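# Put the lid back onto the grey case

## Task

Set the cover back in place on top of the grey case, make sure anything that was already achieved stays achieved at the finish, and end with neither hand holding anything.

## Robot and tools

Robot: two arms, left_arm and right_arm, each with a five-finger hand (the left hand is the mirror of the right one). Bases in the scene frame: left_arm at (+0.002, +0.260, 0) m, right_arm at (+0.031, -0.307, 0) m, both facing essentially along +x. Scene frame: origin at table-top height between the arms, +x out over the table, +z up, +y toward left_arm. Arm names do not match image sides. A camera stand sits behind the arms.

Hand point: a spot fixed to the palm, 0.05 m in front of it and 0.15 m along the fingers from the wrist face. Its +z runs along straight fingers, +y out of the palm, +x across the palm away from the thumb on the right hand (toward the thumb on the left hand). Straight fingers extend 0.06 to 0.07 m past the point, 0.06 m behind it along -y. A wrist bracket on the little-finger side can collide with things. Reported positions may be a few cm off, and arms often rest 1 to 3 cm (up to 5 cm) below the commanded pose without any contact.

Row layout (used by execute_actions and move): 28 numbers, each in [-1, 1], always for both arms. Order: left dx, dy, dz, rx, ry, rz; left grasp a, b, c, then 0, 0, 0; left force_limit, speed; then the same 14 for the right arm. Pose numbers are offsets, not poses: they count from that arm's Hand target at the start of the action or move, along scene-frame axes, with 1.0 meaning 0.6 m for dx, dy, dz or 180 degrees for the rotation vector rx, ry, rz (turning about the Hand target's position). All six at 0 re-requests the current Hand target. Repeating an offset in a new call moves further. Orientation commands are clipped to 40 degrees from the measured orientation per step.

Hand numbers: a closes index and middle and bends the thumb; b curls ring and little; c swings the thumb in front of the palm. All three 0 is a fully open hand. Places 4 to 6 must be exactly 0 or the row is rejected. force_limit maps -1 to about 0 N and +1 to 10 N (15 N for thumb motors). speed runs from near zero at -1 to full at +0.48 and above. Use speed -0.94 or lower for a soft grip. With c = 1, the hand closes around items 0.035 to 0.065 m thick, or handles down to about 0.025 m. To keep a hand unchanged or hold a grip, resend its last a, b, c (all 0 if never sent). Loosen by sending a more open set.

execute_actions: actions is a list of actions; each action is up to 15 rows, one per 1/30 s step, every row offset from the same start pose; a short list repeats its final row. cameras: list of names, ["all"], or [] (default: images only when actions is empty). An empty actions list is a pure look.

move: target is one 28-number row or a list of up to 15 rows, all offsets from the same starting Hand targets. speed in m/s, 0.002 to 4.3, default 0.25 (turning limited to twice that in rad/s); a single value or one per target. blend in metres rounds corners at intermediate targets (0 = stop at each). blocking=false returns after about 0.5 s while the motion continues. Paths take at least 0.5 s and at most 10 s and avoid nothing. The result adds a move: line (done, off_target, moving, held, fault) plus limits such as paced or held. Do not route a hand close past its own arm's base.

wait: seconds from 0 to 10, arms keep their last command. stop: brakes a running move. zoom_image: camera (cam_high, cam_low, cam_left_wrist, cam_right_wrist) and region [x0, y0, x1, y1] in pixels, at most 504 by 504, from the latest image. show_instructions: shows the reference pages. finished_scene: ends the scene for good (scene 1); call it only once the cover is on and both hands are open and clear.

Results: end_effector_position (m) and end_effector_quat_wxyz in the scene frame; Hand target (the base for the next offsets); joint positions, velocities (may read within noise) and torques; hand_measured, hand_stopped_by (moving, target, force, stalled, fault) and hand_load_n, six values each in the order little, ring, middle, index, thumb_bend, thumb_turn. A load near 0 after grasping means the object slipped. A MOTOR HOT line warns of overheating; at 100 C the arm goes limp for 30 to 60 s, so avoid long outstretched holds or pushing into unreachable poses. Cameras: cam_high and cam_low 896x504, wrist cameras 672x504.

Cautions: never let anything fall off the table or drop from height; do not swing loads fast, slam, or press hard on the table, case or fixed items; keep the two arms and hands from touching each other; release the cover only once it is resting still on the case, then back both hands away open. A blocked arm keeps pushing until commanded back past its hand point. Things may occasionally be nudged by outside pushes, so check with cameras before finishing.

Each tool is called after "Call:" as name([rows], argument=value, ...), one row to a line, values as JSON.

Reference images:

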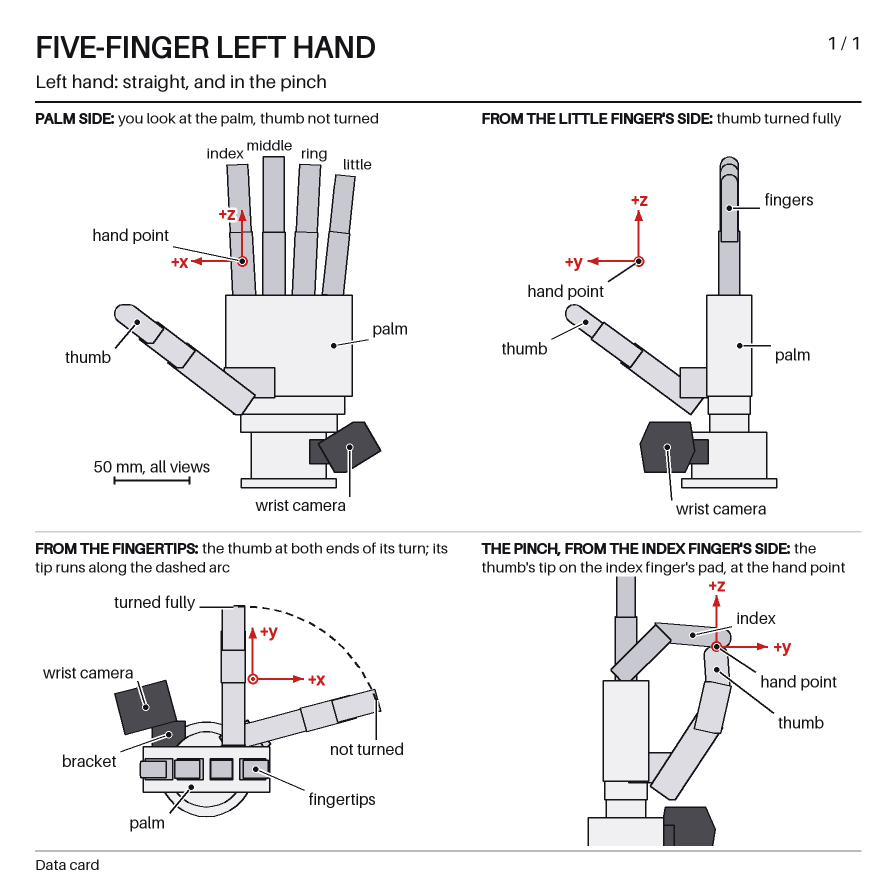

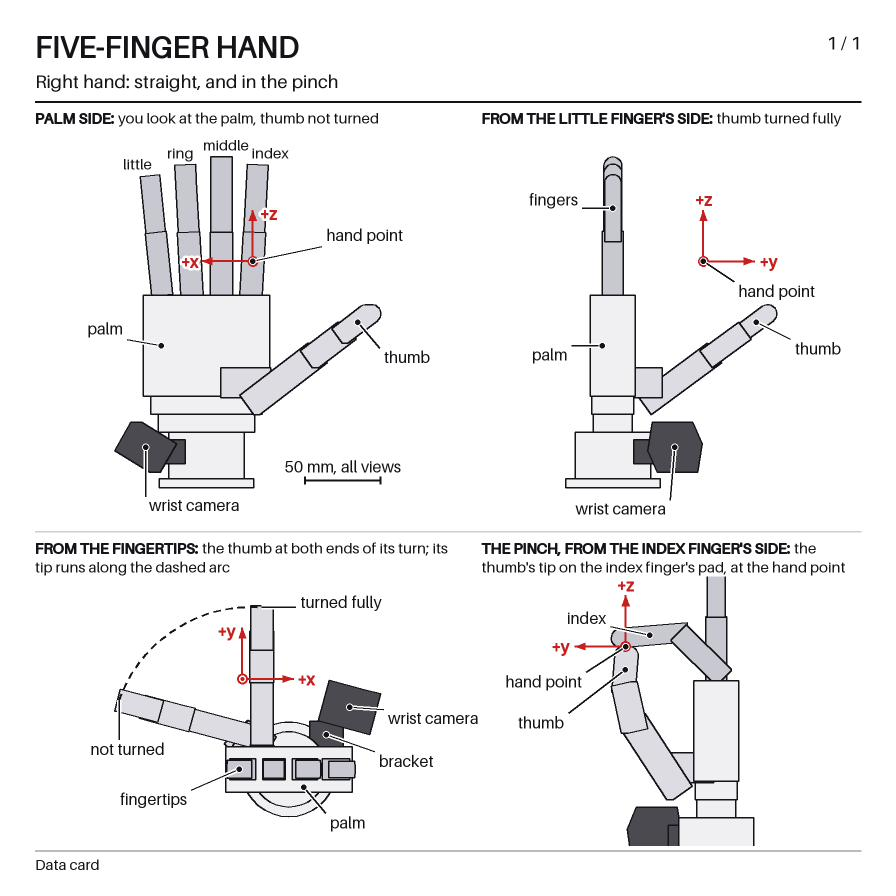

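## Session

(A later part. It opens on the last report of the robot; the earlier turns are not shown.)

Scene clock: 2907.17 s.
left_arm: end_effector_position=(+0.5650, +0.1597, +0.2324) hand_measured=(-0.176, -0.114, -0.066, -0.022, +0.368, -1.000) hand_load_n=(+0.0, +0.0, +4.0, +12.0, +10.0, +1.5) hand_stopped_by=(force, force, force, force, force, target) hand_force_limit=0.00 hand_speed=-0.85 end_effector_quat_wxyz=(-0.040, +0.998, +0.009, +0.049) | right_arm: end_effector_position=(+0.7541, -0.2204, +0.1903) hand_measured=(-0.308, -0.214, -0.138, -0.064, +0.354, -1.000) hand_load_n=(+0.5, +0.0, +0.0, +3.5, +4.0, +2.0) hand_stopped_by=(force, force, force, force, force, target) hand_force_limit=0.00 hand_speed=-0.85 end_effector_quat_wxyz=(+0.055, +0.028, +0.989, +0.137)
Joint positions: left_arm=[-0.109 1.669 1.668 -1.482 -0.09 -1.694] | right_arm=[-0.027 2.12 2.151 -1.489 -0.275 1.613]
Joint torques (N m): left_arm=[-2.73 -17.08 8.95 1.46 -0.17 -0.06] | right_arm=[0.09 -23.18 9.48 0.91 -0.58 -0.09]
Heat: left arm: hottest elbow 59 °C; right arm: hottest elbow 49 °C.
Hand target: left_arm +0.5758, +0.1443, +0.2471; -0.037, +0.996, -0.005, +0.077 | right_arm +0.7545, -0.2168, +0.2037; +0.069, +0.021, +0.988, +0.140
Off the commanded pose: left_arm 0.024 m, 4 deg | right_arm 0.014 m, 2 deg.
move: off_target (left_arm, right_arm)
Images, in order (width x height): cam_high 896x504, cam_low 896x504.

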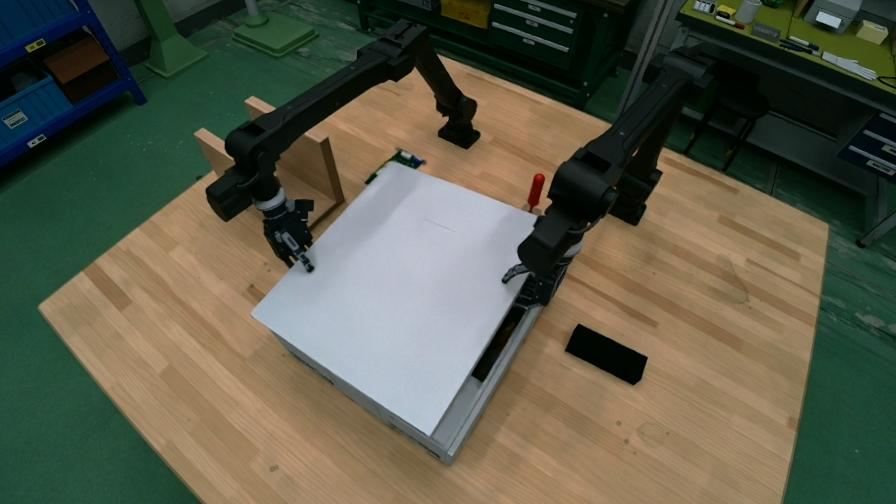

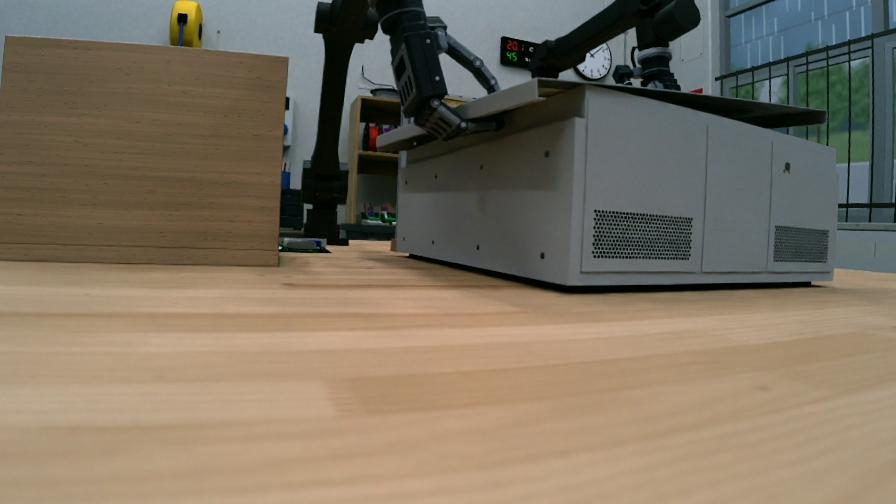

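Call:
move(target=[0,0,-0.022,0,-0.0139,0,0.78,0.75,1,0,0,0,0.0,-0.85, 0,0,-0.02,0,-0.0139,0,0.8,0.75,1,0,0,0,0.0,-0.85], speed=0.04, cameras=["cam_low","cam_left_wrist"])

Call:
zoom_image(camera="cam_low", region=[370, 20, 630, 220])

Scene clock: 2934.27 s.
left_arm: end_effector_position=(+0.5657, +0.1609, +0.2124) hand_measured=(-0.176, -0.114, -0.066, -0.020, +0.368, -1.000) hand_load_n=(+0.0, +1.0, +9.0, +21.5, +10.0, +1.5) hand_stopped_by=(force, force, force, force, force, target) hand_force_limit=0.00 hand_speed=-0.85 end_effector_quat_wxyz=(-0.039, +0.997, +0.012, +0.058) | right_arm: end_effector_position=(+0.7544, -0.2200, +0.1913) hand_measured=(-0.308, -0.214, -0.138, -0.064, +0.352, -1.000) hand_load_n=(+0.0, +0.0, +0.0, +1.5, +1.5, +1.5) hand_stopped_by=(force, force, force, force, force, target) hand_force_limit=0.00 hand_speed=-0.85 end_effector_quat_wxyz=(+0.086, +0.024, +0.986, +0.139)
Joint positions: left_arm=[-0.107 1.658 1.599 -1.405 -0.091 -1.697] | right_arm=[-0.027 2.069 2.058 -1.384 -0.279 1.613]
Joint torques (N m): left_arm=[-3.02 -18.26 8.1 2.13 -0.42 -0.03] | right_arm=[0.15 -21.42 9.03 1.09 -0.48 -0.08]
Heat: left arm: hottest elbow 59 °C; right arm: hottest elbow 49 °C.
Hand target: left_arm +0.5758, +0.1444, +0.2339; -0.037, +0.994, -0.004, +0.099 | right_arm +0.7544, -0.2166, +0.1916; +0.090, +0.018, +0.986, +0.140
Off the commanded pose: left_arm 0.029 m, 5 deg | right_arm 0.003 m, 1 deg.
move: off_target (left_arm)
camera_calibration:
cam_left_wrist: T_world_to_cam=[[0.217333, 0.96637, 0.137464, -0.308966], [0.773582, -0.256408, 0.579505, -0.519988], [0.595262, -0.0196059, -0.803292, -0.0430545], [0, 0, 0, 1]] pos_world=[0.495031, 0.164401, 0.309222]
Images, in order (width x height): cam_low 896x504, cam_left_wrist 672x504.

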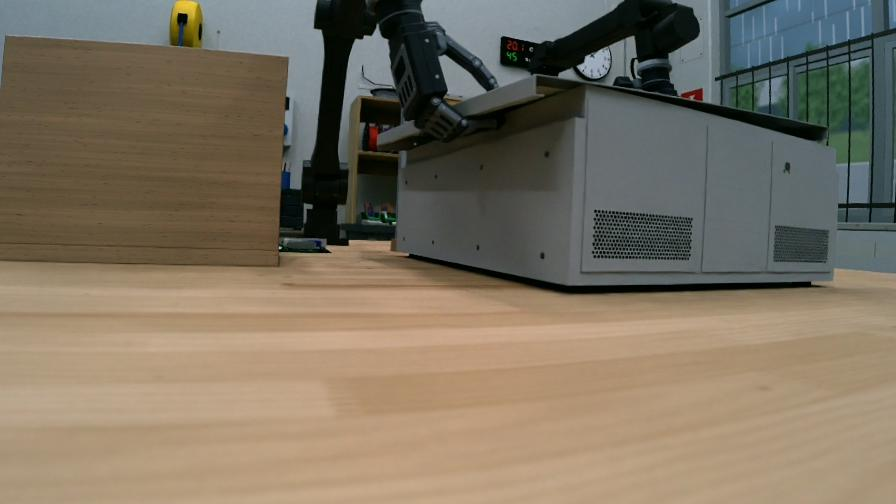

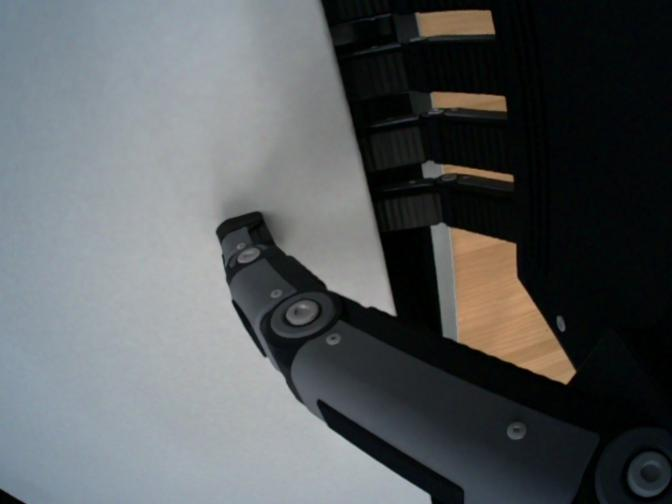

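Scaled by 1.938 from the camera's 896x504 image, which has a finer 1280x720 frame.

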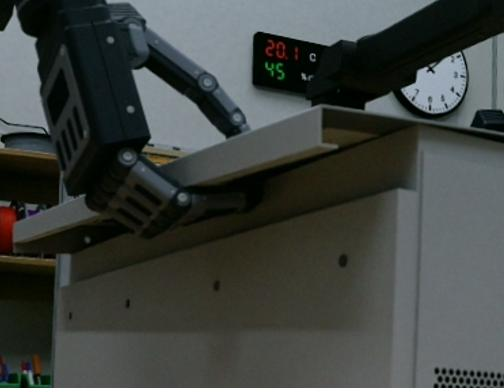

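Call:
move(target=[0,0,0.006,0,-0.028,0,0.78,0.75,1,0,0,0,0.0,-0.85, 0,0,-0.02,0,-0.02,0,0.8,0.75,1,0,0,0,0.0,-0.85], speed=0.05, cameras=["cam_low"])

Call:
zoom_image(camera="cam_low", region=[370, 20, 630, 220])

Scene clock: 2965.50 s.
left_arm: end_effector_position=(+0.5651, +0.1625, +0.2093) hand_measured=(-0.176, -0.114, -0.066, -0.006, +0.370, -1.000) hand_load_n=(+0.0, +0.0, +8.5, +25.0, +14.0, +7.5) hand_stopped_by=(force, force, force, force, force, target) hand_force_limit=0.00 hand_speed=-0.85 end_effector_quat_wxyz=(-0.036, +0.995, +0.021, +0.094) | right_arm: end_effector_position=(+0.7544, -0.2203, +0.1912) hand_measured=(-0.308, -0.214, -0.138, -0.064, +0.354, -1.000) hand_load_n=(+0.0, +0.0, +0.0, +4.5, +4.5, +5.0) hand_stopped_by=(force, force, force, force, force, target) hand_force_limit=0.00 hand_speed=-0.85 end_effector_quat_wxyz=(+0.123, +0.022, +0.982, +0.144)
Joint positions: left_arm=[-0.107 1.606 1.512 -1.298 -0.096 -1.711] | right_arm=[-0.03 2.013 1.948 -1.254 -0.29 1.619]
Joint torques (N m): left_arm=[-3.02 -18.67 8.1 2.51 -0.77 0.09] | right_arm=[0.21 -19.66 8.66 1.51 -0.11 -0.12]
Heat: left arm: hottest elbow 56 °C; right arm: hottest shoulder 49 °C.
Hand target: left_arm +0.5757, +0.1443, +0.2376; -0.037, +0.989, -0.002, +0.143 | right_arm +0.7545, -0.2165, +0.1798; +0.121, +0.014, +0.982, +0.141
Off the commanded pose: left_arm 0.035 m, 6 deg | right_arm 0.012 m, 1 deg.
move: off_target (left_arm, right_arm)
Images, in order (width x height): cam_low 896x504.

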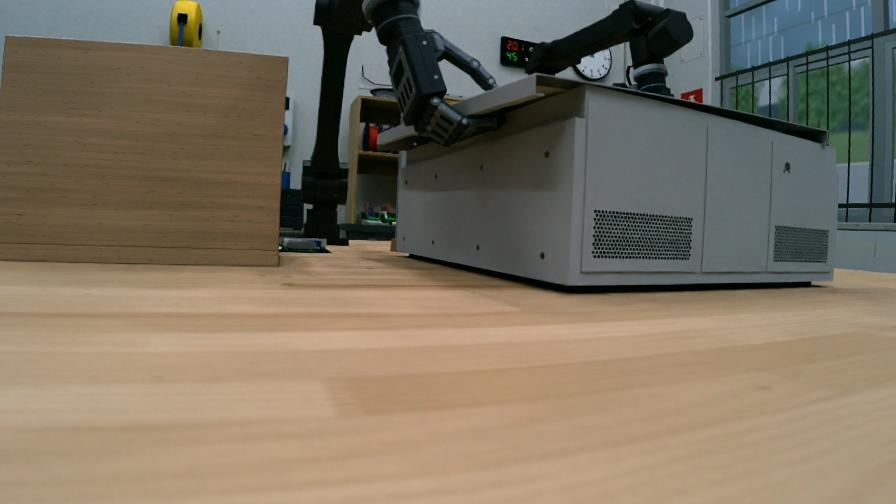

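Scaled by 1.938 from the camera's 896x504 image, which has a finer 1280x720 frame.

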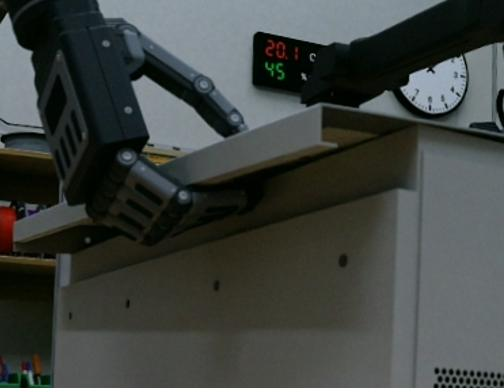

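Call:
zoom_image(camera="cam_low", region=[372, 125, 452, 175])

Call:
execute_actions(actions=[], cameras=["cam_high"])

Call:
zoom_image(camera="cam_high", region=[360, 140, 580, 300])

Scaled by 6.300 from the camera's 896x504 image, which has a finer 1280x720 frame.

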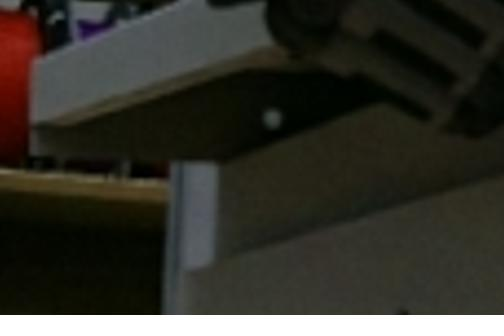

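Scene clock: 2981.50 s.
left_arm: end_effector_position=(+0.5651, +0.1625, +0.2092) hand_measured=(-0.176, -0.114, -0.066, -0.006, +0.370, -1.000) hand_load_n=(+0.0, +0.5, +8.0, +25.0, +13.5, +7.0) hand_stopped_by=(force, force, force, force, force, target) hand_force_limit=0.00 hand_speed=-0.85 end_effector_quat_wxyz=(-0.036, +0.995, +0.021, +0.094) | right_arm: end_effector_position=(+0.7543, -0.2203, +0.1910) hand_measured=(-0.308, -0.214, -0.138, -0.064, +0.354, -1.000) hand_load_n=(+0.0, +0.0, +0.0, +4.5, +4.5, +5.0) hand_stopped_by=(force, force, force, force, force, target) hand_force_limit=0.00 hand_speed=-0.85 end_effector_quat_wxyz=(+0.123, +0.022, +0.982, +0.144)
Joint positions: left_arm=[-0.107 1.606 1.511 -1.298 -0.096 -1.711] | right_arm=[-0.03 2.013 1.947 -1.254 -0.29 1.619]
Joint velocities: within noise
Joint torques (N m): left_arm=[-4.13 -18.32 8.23 2.26 -0.74 0.09] | right_arm=[0.26 -19.6 8.7 1.5 -0.11 -0.13]
Heat: left arm: hottest elbow 58 °C; right arm: hottest shoulder 49 °C.
Hand target: left_arm +0.5757, +0.1443, +0.2375; -0.037, +0.989, -0.002, +0.142 | right_arm +0.7544, -0.2165, +0.1796; +0.121, +0.014, +0.983, +0.141
Off the commanded pose: left_arm 0.035 m, 6 deg | right_arm 0.012 m, 1 deg.
Images, in order (width x height): cam_high 896x504.

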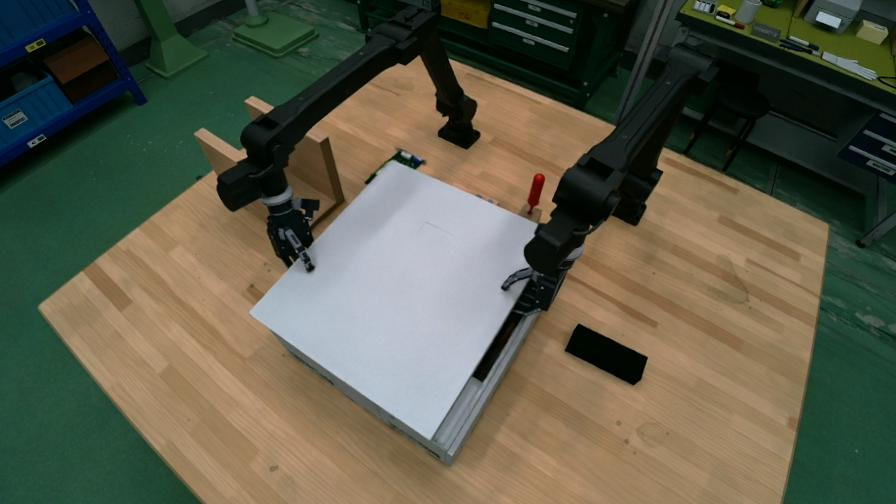

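Scaled by 2.291 from the camera's 896x504 image, which has a finer 1280x720 frame.

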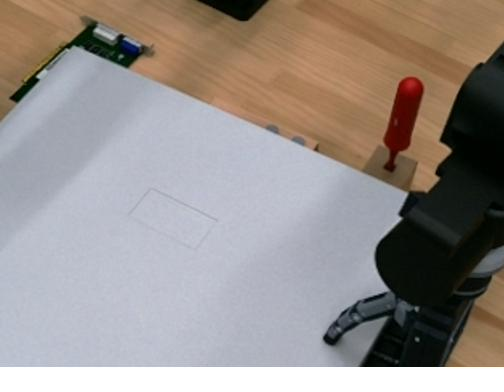

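Call:
move(target=[0,0,-0.04,0,0,0,0.78,0.75,1,0,0,0,0.0,-0.85, 0,0,0.01,0,0,0,0.8,0.75,1,0,0,0,0.0,-0.85], speed=0.05, cameras=["cam_low","cam_left_wrist"])

Call:
zoom_image(camera="cam_low", region=[370, 20, 630, 220])

Scene clock: 3056.27 s.
left_arm: end_effector_position=(+0.5647, +0.1628, +0.2081) hand_measured=(-0.176, -0.114, -0.066, +0.004, +0.370, -1.000) hand_load_n=(+0.5, +0.0, +6.5, +25.0, +15.0, +9.5) hand_stopped_by=(force, force, force, force, force, target) hand_force_limit=0.00 hand_speed=-0.85 end_effector_quat_wxyz=(-0.034, +0.993, +0.024, +0.112) | right_arm: end_effector_position=(+0.7543, -0.2206, +0.1910) hand_measured=(-0.308, -0.214, -0.138, -0.064, +0.354, -1.000) hand_load_n=(+0.0, +0.0, +0.0, +4.5, +4.5, +5.0) hand_stopped_by=(force, force, force, force, force, target) hand_force_limit=0.00 hand_speed=-0.85 end_effector_quat_wxyz=(+0.123, +0.022, +0.982, +0.144)
Joint positions: left_arm=[-0.107 1.581 1.469 -1.245 -0.096 -1.717] | right_arm=[-0.031 2.013 1.947 -1.254 -0.29 1.619]
Joint torques (N m): left_arm=[-3.37 -15.03 7.46 2.89 -0.77 0.14] | right_arm=[0.26 -19.66 9.92 0.84 -0.11 -0.13]
Heat: left arm: hottest elbow 59 °C; right arm: hottest shoulder 48 °C.
Hand target: left_arm +0.5758, +0.1443, +0.2133; -0.037, +0.989, -0.002, +0.142 | right_arm +0.7545, -0.2168, +0.1855; +0.121, +0.014, +0.983, +0.141
Off the commanded pose: left_arm 0.022 m, 5 deg | right_arm 0.007 m, 1 deg.
move: off_target (left_arm)
camera_calibration:
cam_left_wrist: T_world_to_cam=[[0.181501, 0.971969, 0.149447, -0.293168], [0.710649, -0.234683, 0.663251, -0.501633], [0.679732, -0.0141767, -0.733324, -0.108998], [0, 0, 0, 1]] pos_world=[0.483785, 0.16568, 0.296591]
Images, in order (width x height): cam_low 896x504, cam_left_wrist 672x504.

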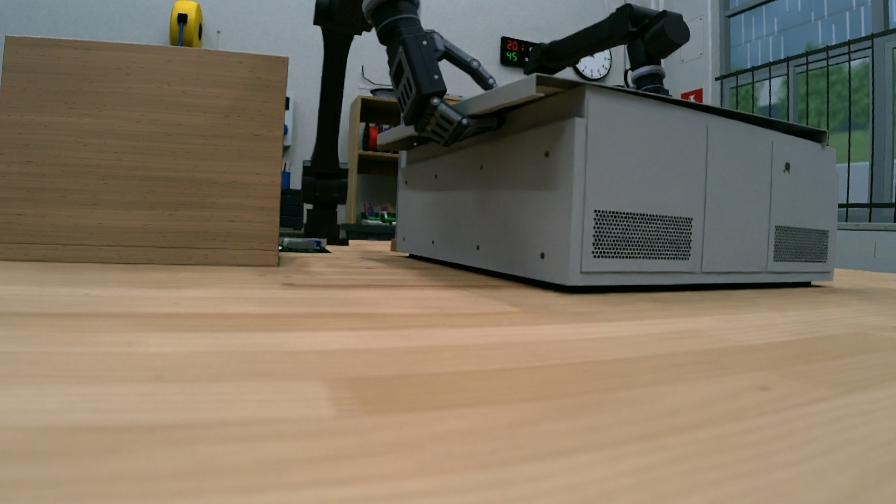

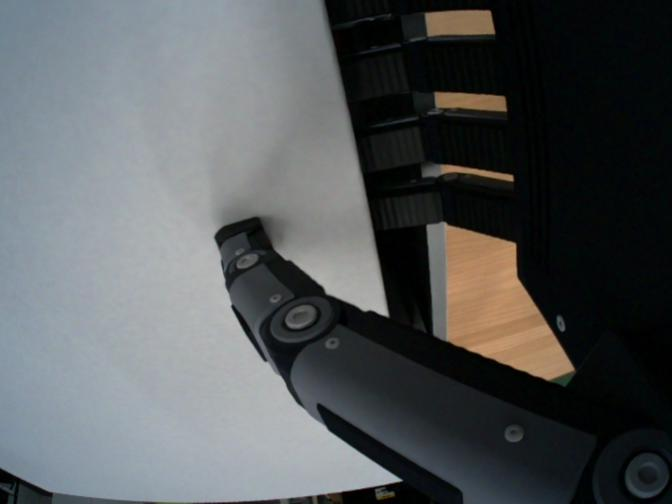

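Scaled by 1.938 from the camera's 896x504 image, which has a finer 1280x720 frame.

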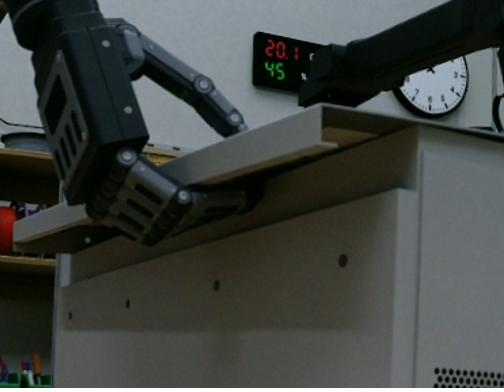

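Call:
move([
  [0,0,0,0,0,0,0.78,0.75,1,0,0,0,0.0,-0.85, 0,0,0.06,0,0,0,0.8,0.75,1,0,0,0,0.0,-0.85],
  [0,0,0,0,0,0,0.78,0.75,1,0,0,0,0.0,-0.85, 0,0,0.06,0,0,0,0.5,0.45,1,0,0,0,0.0,-0.8],
], speed=0.05, cameras=["cam_low","cam_right_wrist","cam_high"])

Call:
zoom_image(camera="cam_low", region=[370, 20, 630, 220])

Scene clock: 3138.53 s.
left_arm: end_effector_position=(+0.5684, +0.1607, +0.2086) hand_measured=(-0.176, -0.114, -0.066, +0.008, +0.370, -1.000) hand_load_n=(+0.0, +0.0, +5.5, +24.5, +16.5, +8.5) hand_stopped_by=(force, force, force, force, force, target) hand_force_limit=0.00 hand_speed=-0.85 end_effector_quat_wxyz=(-0.031, +0.992, +0.025, +0.120) | right_arm: end_effector_position=(+0.7470, -0.2227, +0.1965) hand_measured=(+0.150, +0.070, +0.038, +0.090, +0.410, -1.000) hand_load_n=(+0.0, -0.5, +0.0, +0.5, +0.0, +0.0) hand_stopped_by=(target, target, target, target, target, target) hand_force_limit=0.00 hand_speed=-0.80 end_effector_quat_wxyz=(+0.100, +0.028, +0.985, +0.140)
Joint positions: left_arm=[-0.109 1.58 1.466 -1.225 -0.092 -1.719] | right_arm=[-0.032 2.02 1.986 -1.332 -0.281 1.622]
Joint torques (N m): left_arm=[-3.72 -14.68 7.79 2.15 -0.87 0.17] | right_arm=[0.38 -20.95 13.98 0.23 -0.45 -0.16]
Heat: left arm: hottest elbow 55 °C; right arm: hottest shoulder 47 °C.
Hand target: left_arm +0.5758, +0.1444, +0.2136; -0.037, +0.989, -0.002, +0.143 | right_arm +0.7545, -0.2166, +0.2216; +0.121, +0.014, +0.983, +0.141
Off the commanded pose: left_arm 0.019 m, 4 deg | right_arm 0.027 m, 3 deg.
move: off_target (left_arm, right_arm); target 2's new numbers were sent with right_arm's hand 0.028 m and 3 deg from that target
camera_calibration:
cam_right_wrist: T_world_to_cam=[[-0.193633, 0.947505, 0.254442, 0.304581], [0.715581, -0.0410222, 0.697324, -0.678129], [0.671156, 0.317099, -0.670073, -0.183802], [0, 0, 0, 1]] pos_world=[0.667593, -0.258127, 0.272217]
Images, in order (width x height): cam_high 896x504, cam_low 896x504, cam_right_wrist 672x504.

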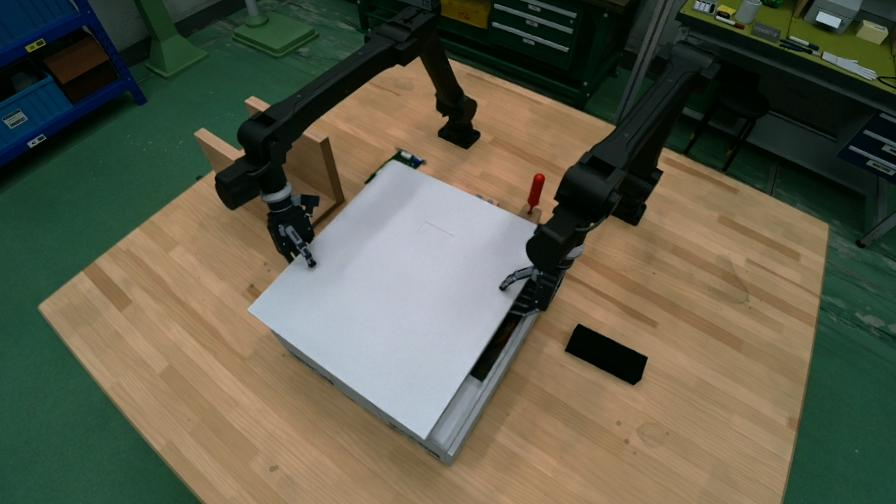

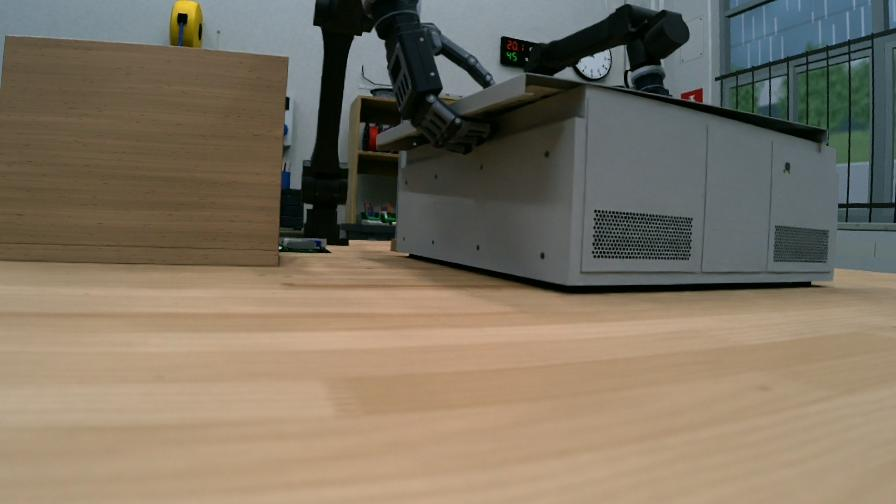

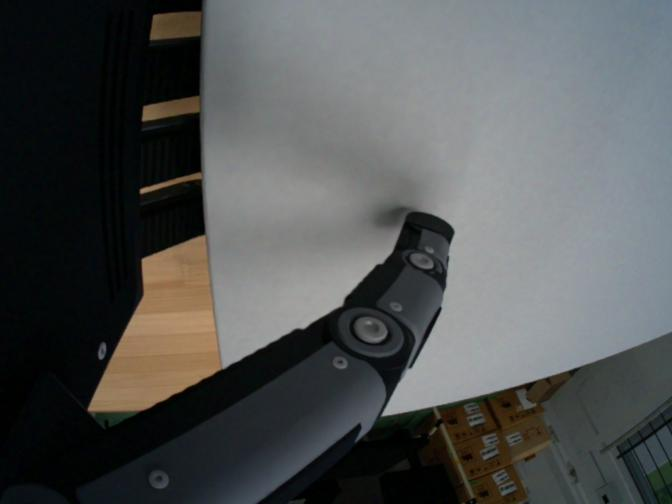

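Scaled by 1.938 from the camera's 896x504 image, which has a finer 1280x720 frame.

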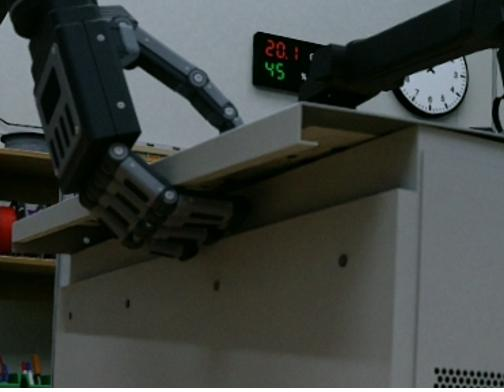

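Call:
move([
  [0,0,0,0,0,0,0.78,0.75,1,0,0,0,0.0,-0.85, 0.0,-0.02,0.01,0,0,0,0.5,0.45,1,0,0,0,0.0,-0.7],
  [0,0,0,0,0,0,0.78,0.75,1,0,0,0,0.0,-0.85, 0.0,-0.02,0.01,0,0,0,0.0,0.0,1,0,0,0,0.0,-0.6],
  [0,0,0,0,0,0,0.78,0.75,1,0,0,0,0.0,-0.85, 0.0,-0.15,0.02,0,0,0,0.0,0.0,1,0,0,0,0.0,-0.5],
  [0,0,0,0,0,0,0.78,0.75,1,0,0,0,0.0,-0.85, -0.2,-0.17,0.25,0,0,0,0.0,0.0,0,0,0,0,0.0,0],
], speed=[0.05,0.05,0.1,0.2], cameras=["all"])

Scene clock: 3166.40 s.
left_arm: end_effector_position=(+0.5689, +0.1604, +0.2088) hand_measured=(-0.176, -0.114, -0.066, +0.008, +0.370, -1.000) hand_load_n=(+0.0, +0.0, +5.5, +24.5, +16.0, +8.5) hand_stopped_by=(force, force, force, force, force, target) hand_force_limit=0.00 hand_speed=-0.85 end_effector_quat_wxyz=(-0.030, +0.992, +0.025, +0.121) | right_arm: end_effector_position=(+0.6383, -0.3117, +0.3625) hand_measured=(+1.000, +1.000, +1.000, +1.000, +1.000, +1.000) hand_load_n=(+0.0, +0.0, +0.0, +0.0, +0.0, +0.0) hand_stopped_by=(target, target, target, target, target, target) hand_force_limit=0.00 hand_speed=0.00 end_effector_quat_wxyz=(+0.115, +0.014, +0.983, +0.142)
Joint positions: left_arm=[-0.109 1.58 1.466 -1.223 -0.092 -1.72] | right_arm=[-0.206 1.773 2.051 -1.672 -0.323 1.418]
Joint torques (N m): left_arm=[-3.19 -15.21 7.71 2.11 -0.89 0.19] | right_arm=[-1.14 -17.26 10.32 0.16 -0.47 -0.15]
Heat: left arm: hottest elbow 55 °C; right arm: hottest elbow 49 °C.
Hand target: left_arm +0.5758, +0.1444, +0.2135; -0.037, +0.989, -0.002, +0.143 | right_arm +0.6344, -0.3187, +0.3716; +0.121, +0.014, +0.983, +0.141
Off the commanded pose: left_arm 0.018 m, 4 deg | right_arm 0.012 m, 1 deg.
move: off_target (left_arm, right_arm); target 2's new numbers were sent with right_arm's hand 0.032 m and 3 deg from that target; target 3's new numbers were sent with right_arm's hand 0.019 m and 2 deg from that target; target 4's new numbers were sent with right_arm's hand 0.012 m and 1 deg from that target
camera_calibration:
cam_left_wrist: T_world_to_cam=[[0.179236, 0.972773, 0.146929, -0.289977], [0.698437, -0.230999, 0.677366, -0.502247], [0.692864, -0.0187877, -0.720824, -0.120782], [0, 0, 0, 1]] pos_world=[0.486448, 0.163794, 0.295749]
cam_right_wrist: T_world_to_cam=[[-0.22521, 0.942337, 0.247552, 0.346733], [0.692834, -0.0237488, 0.720706, -0.708336], [0.685027, 0.333822, -0.647534, 0.0168119], [0, 0, 0, 1]] pos_world=[0.55733, -0.349173, 0.435554]

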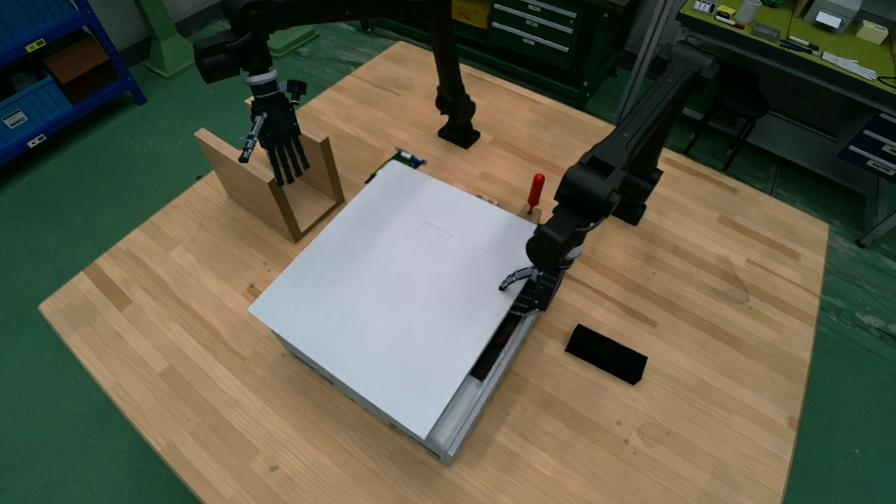

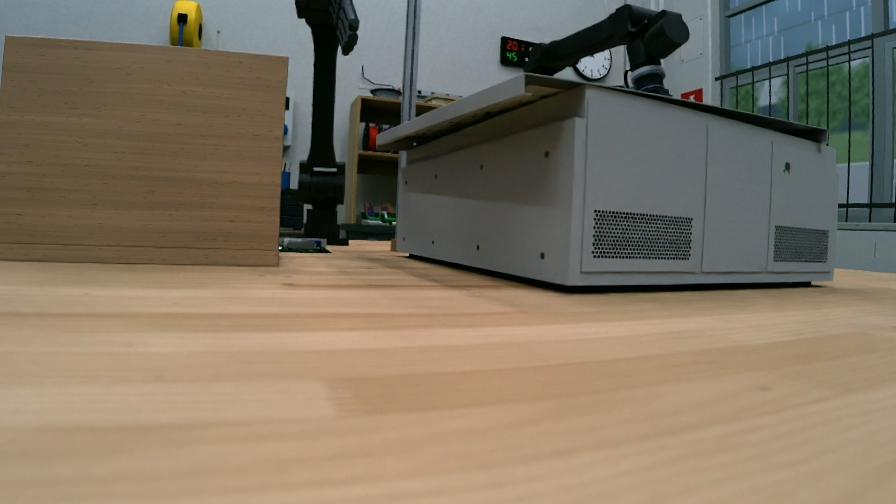

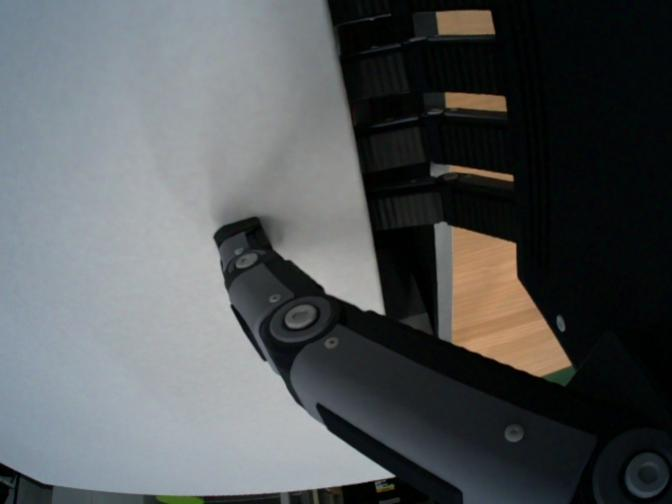

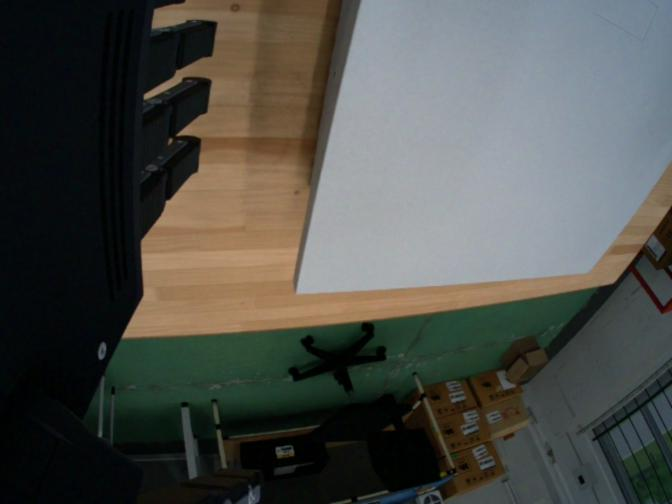

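Call:
zoom_image(camera="cam_low", region=[370, 40, 630, 190])

Call:
zoom_image(camera="cam_low", region=[370, 120, 470, 180])

Call:
zoom_image(camera="cam_low", region=[570, 60, 870, 180])

Scaled by 1.938 from the camera's 896x504 image, which has a finer 1280x720 frame.

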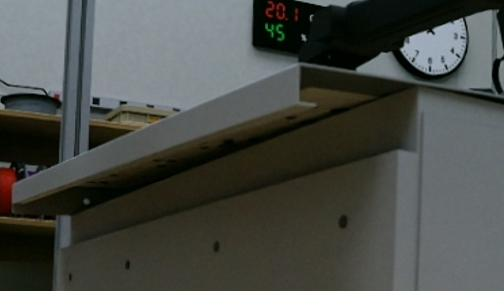

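Scaled by 5.040 from the camera's 896x504 image, which has a finer 1280x720 frame.

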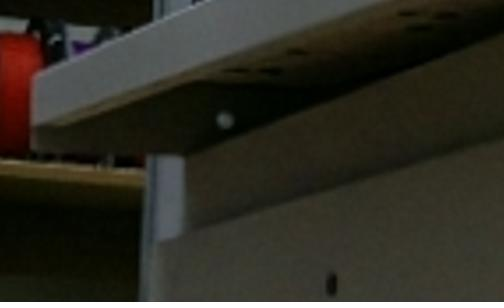

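Scaled by 1.680 from the camera's 896x504 image, which has a finer 1280x720 frame.

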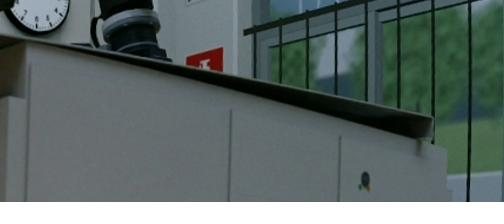

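Call:
move(target=[0,0,0,0,0,0,0.78,0.75,1,0,0,0,0.0,-0.85, -0.5,0.1,0.0,0,-0.08,0,0.0,0.0,0,0,0,0,0.0,0], speed=0.3, cameras=["cam_right_wrist","cam_high"])

Scene clock: 3202.40 s.
left_arm: end_effector_position=(+0.5689, +0.1604, +0.2088) hand_measured=(-0.176, -0.114, -0.066, +0.008, +0.370, -1.000) hand_load_n=(+0.0, +0.0, +5.5, +24.5, +16.0, +8.5) hand_stopped_by=(force, force, force, force, force, target) hand_force_limit=0.00 hand_speed=-0.85 end_effector_quat_wxyz=(-0.030, +0.992, +0.025, +0.121) | right_arm: end_effector_position=(+0.3347, -0.2549, +0.3713) hand_measured=(+1.000, +1.000, +1.000, +1.000, +1.000, +1.000) hand_load_n=(+0.0, -0.5, +0.0, +0.0, +0.0, +0.0) hand_stopped_by=(target, target, target, target, target, target) hand_force_limit=0.00 hand_speed=0.00 end_effector_quat_wxyz=(+0.245, -0.005, +0.959, +0.142)
Joint positions: left_arm=[-0.109 1.58 1.466 -1.223 -0.092 -1.72] | right_arm=[-0.286 0.799 1.124 -1.48 -0.409 1.359]
Joint torques (N m): left_arm=[-3.55 -15.09 7.68 2.02 -0.9 0.2] | right_arm=[-1.32 -0.79 10.22 0.66 -0.53 -0.15]
Heat: left arm: hottest elbow 55 °C; right arm: hottest elbow 47 °C.
Hand target: left_arm +0.5758, +0.1444, +0.2135; -0.037, +0.989, -0.002, +0.143 | right_arm +0.3344, -0.2587, +0.3716; +0.243, -0.004, +0.960, +0.141
Off the commanded pose: left_arm 0.018 m, 4 deg | right_arm 0.004 m, 0 deg.
move: off_target (left_arm)
camera_calibration:
cam_right_wrist: T_world_to_cam=[[-0.281657, 0.942632, 0.179204, 0.266982], [0.477029, -0.0244853, 0.878546, -0.489497], [0.832534, 0.332934, -0.442767, 0.0859635], [0, 0, 0, 1]] pos_world=[0.237134, -0.292271, 0.420263]
Images, in order (width x height): cam_high 896x504, cam_right_wrist 672x504.

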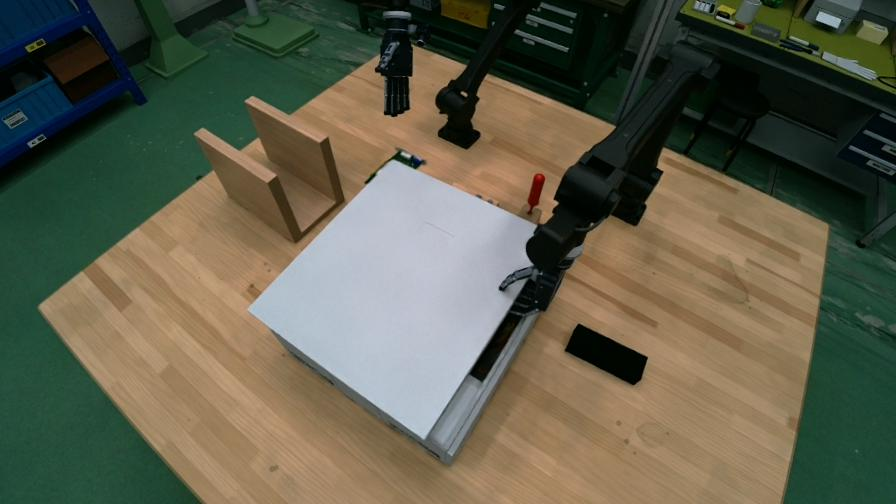

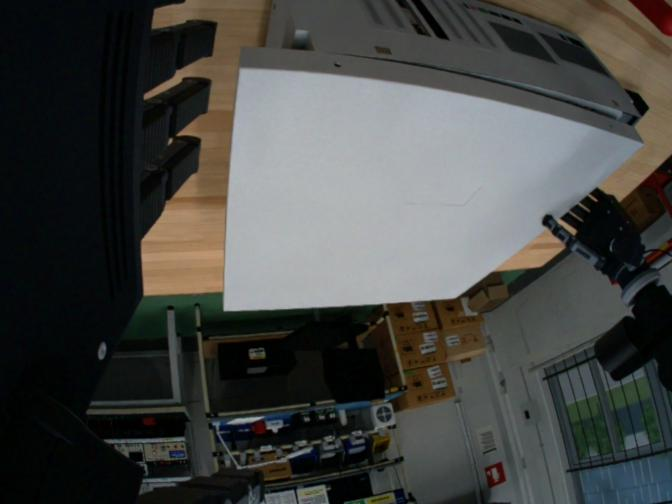

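Useful view of the back. Zoom.

Call:
zoom_image(camera="cam_right_wrist", region=[220, 0, 460, 120])

Call:
zoom_image(camera="cam_right_wrist", region=[440, 20, 660, 160])

Scaled by 2.100 from the camera's 672x504 image, which has a finer 960x720 frame.

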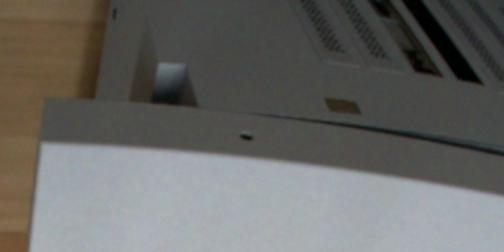

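Scaled by 2.291 from the camera's 672x504 image, which has a finer 960x720 frame.

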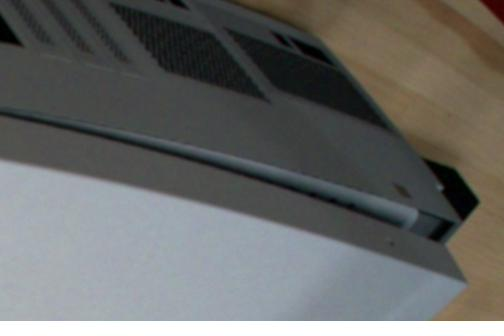

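Call:
zoom_image(camera="cam_high", region=[235, 290, 475, 475])

Call:
zoom_image(camera="cam_high", region=[420, 270, 560, 470])

Scaled by 2.100 from the camera's 896x504 image, which has a finer 1280x720 frame.

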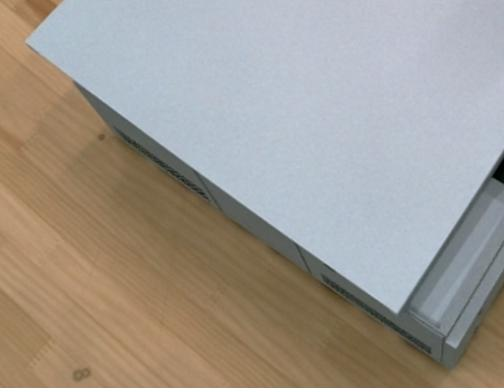

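Scaled by 2.520 from the camera's 896x504 image, which has a finer 1280x720 frame.

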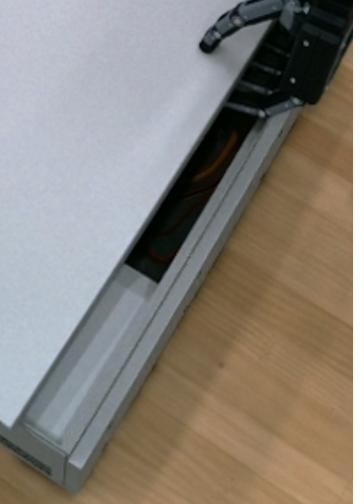

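Call:
move([
  [0,0,0,0,0,0,0.78,0.75,1,0,0,0,0.0,-0.85, 0.276,-0.094,-0.05,0,0.067,0,0.45,0.4,1,0,0,0,0.0,0],
  [0,0,0,0,0,0,0.78,0.75,1,0,0,0,0.0,-0.85, 0.309,-0.094,-0.236,0,0.08,0,0.45,0.4,1,0,0,0,0.0,0],
], speed=0.25, blend=0.02, cameras=["cam_right_wrist","cam_high","cam_low"])

Scene clock: 3319.43 s.
left_arm: end_effector_position=(+0.5689, +0.1604, +0.2088) hand_measured=(-0.176, -0.114, -0.066, +0.008, +0.370, -1.000) hand_load_n=(+0.0, +0.0, +6.0, +24.5, +16.0, +8.5) hand_stopped_by=(force, force, force, force, force, target) hand_force_limit=0.00 hand_speed=-0.85 end_effector_quat_wxyz=(-0.030, +0.992, +0.025, +0.121) | right_arm: end_effector_position=(+0.5140, -0.3198, +0.2251) hand_measured=(+0.246, +0.172, +0.150, +0.180, +0.432, -1.000) hand_load_n=(+0.0, +0.5, +0.0, +0.0, +0.0, +0.0) hand_stopped_by=(target, target, target, target, target, target) hand_force_limit=0.00 hand_speed=0.00 end_effector_quat_wxyz=(+0.111, +0.021, +0.983, +0.144)
Joint positions: left_arm=[-0.109 1.58 1.466 -1.223 -0.092 -1.72] | right_arm=[-0.286 1.436 1.28 -1.271 -0.337 1.349]
Joint torques (N m): left_arm=[-3.55 -15.03 7.75 2.03 -0.95 0.2] | right_arm=[0.85 -11.11 10.4 1.16 -0.31 0.03]
Heat: left arm: hottest elbow 55 °C; right arm: hottest elbow 48 °C.
Hand target: left_arm +0.5758, +0.1444, +0.2135; -0.037, +0.989, -0.002, +0.143 | right_arm +0.5199, -0.3150, +0.2300; +0.121, +0.014, +0.982, +0.141
Off the commanded pose: left_arm 0.018 m, 4 deg | right_arm 0.009 m, 1 deg.
move: off_target (left_arm)
camera_calibration:
cam_right_wrist: T_world_to_cam=[[-0.211436, 0.943578, 0.254863, 0.351984], [0.698761, -0.0363912, 0.714429, -0.528994], [0.683394, 0.329144, -0.651641, 0.0160237], [0, 0, 0, 1]] pos_world=[0.433112, -0.356649, 0.298663]
Images, in order (width x height): cam_high 896x504, cam_low 896x504, cam_right_wrist 672x504.

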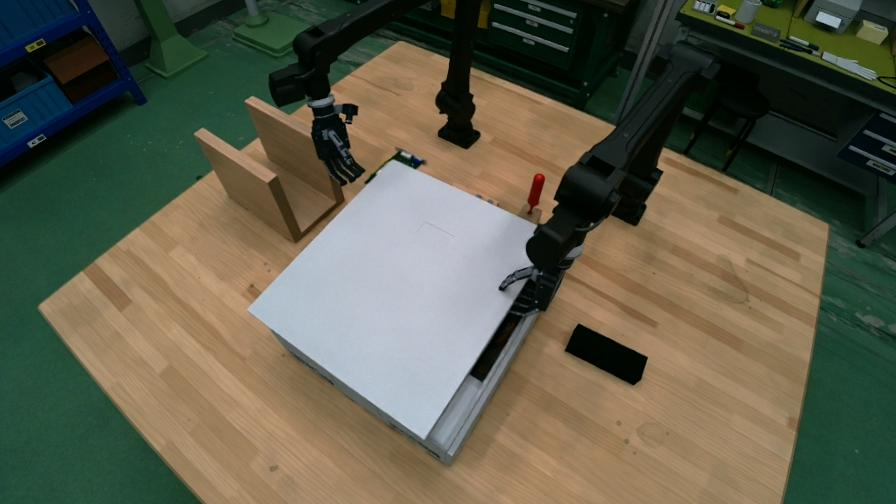

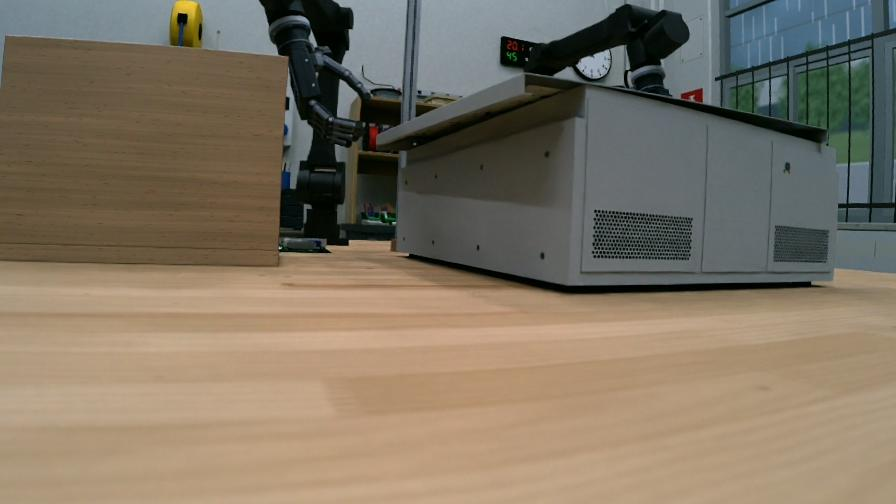

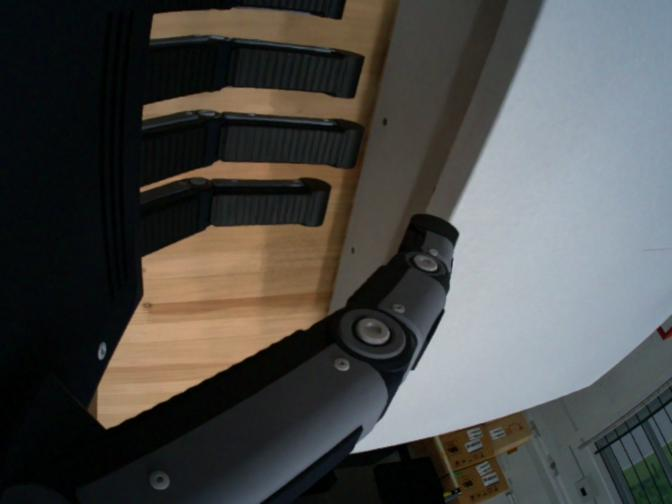

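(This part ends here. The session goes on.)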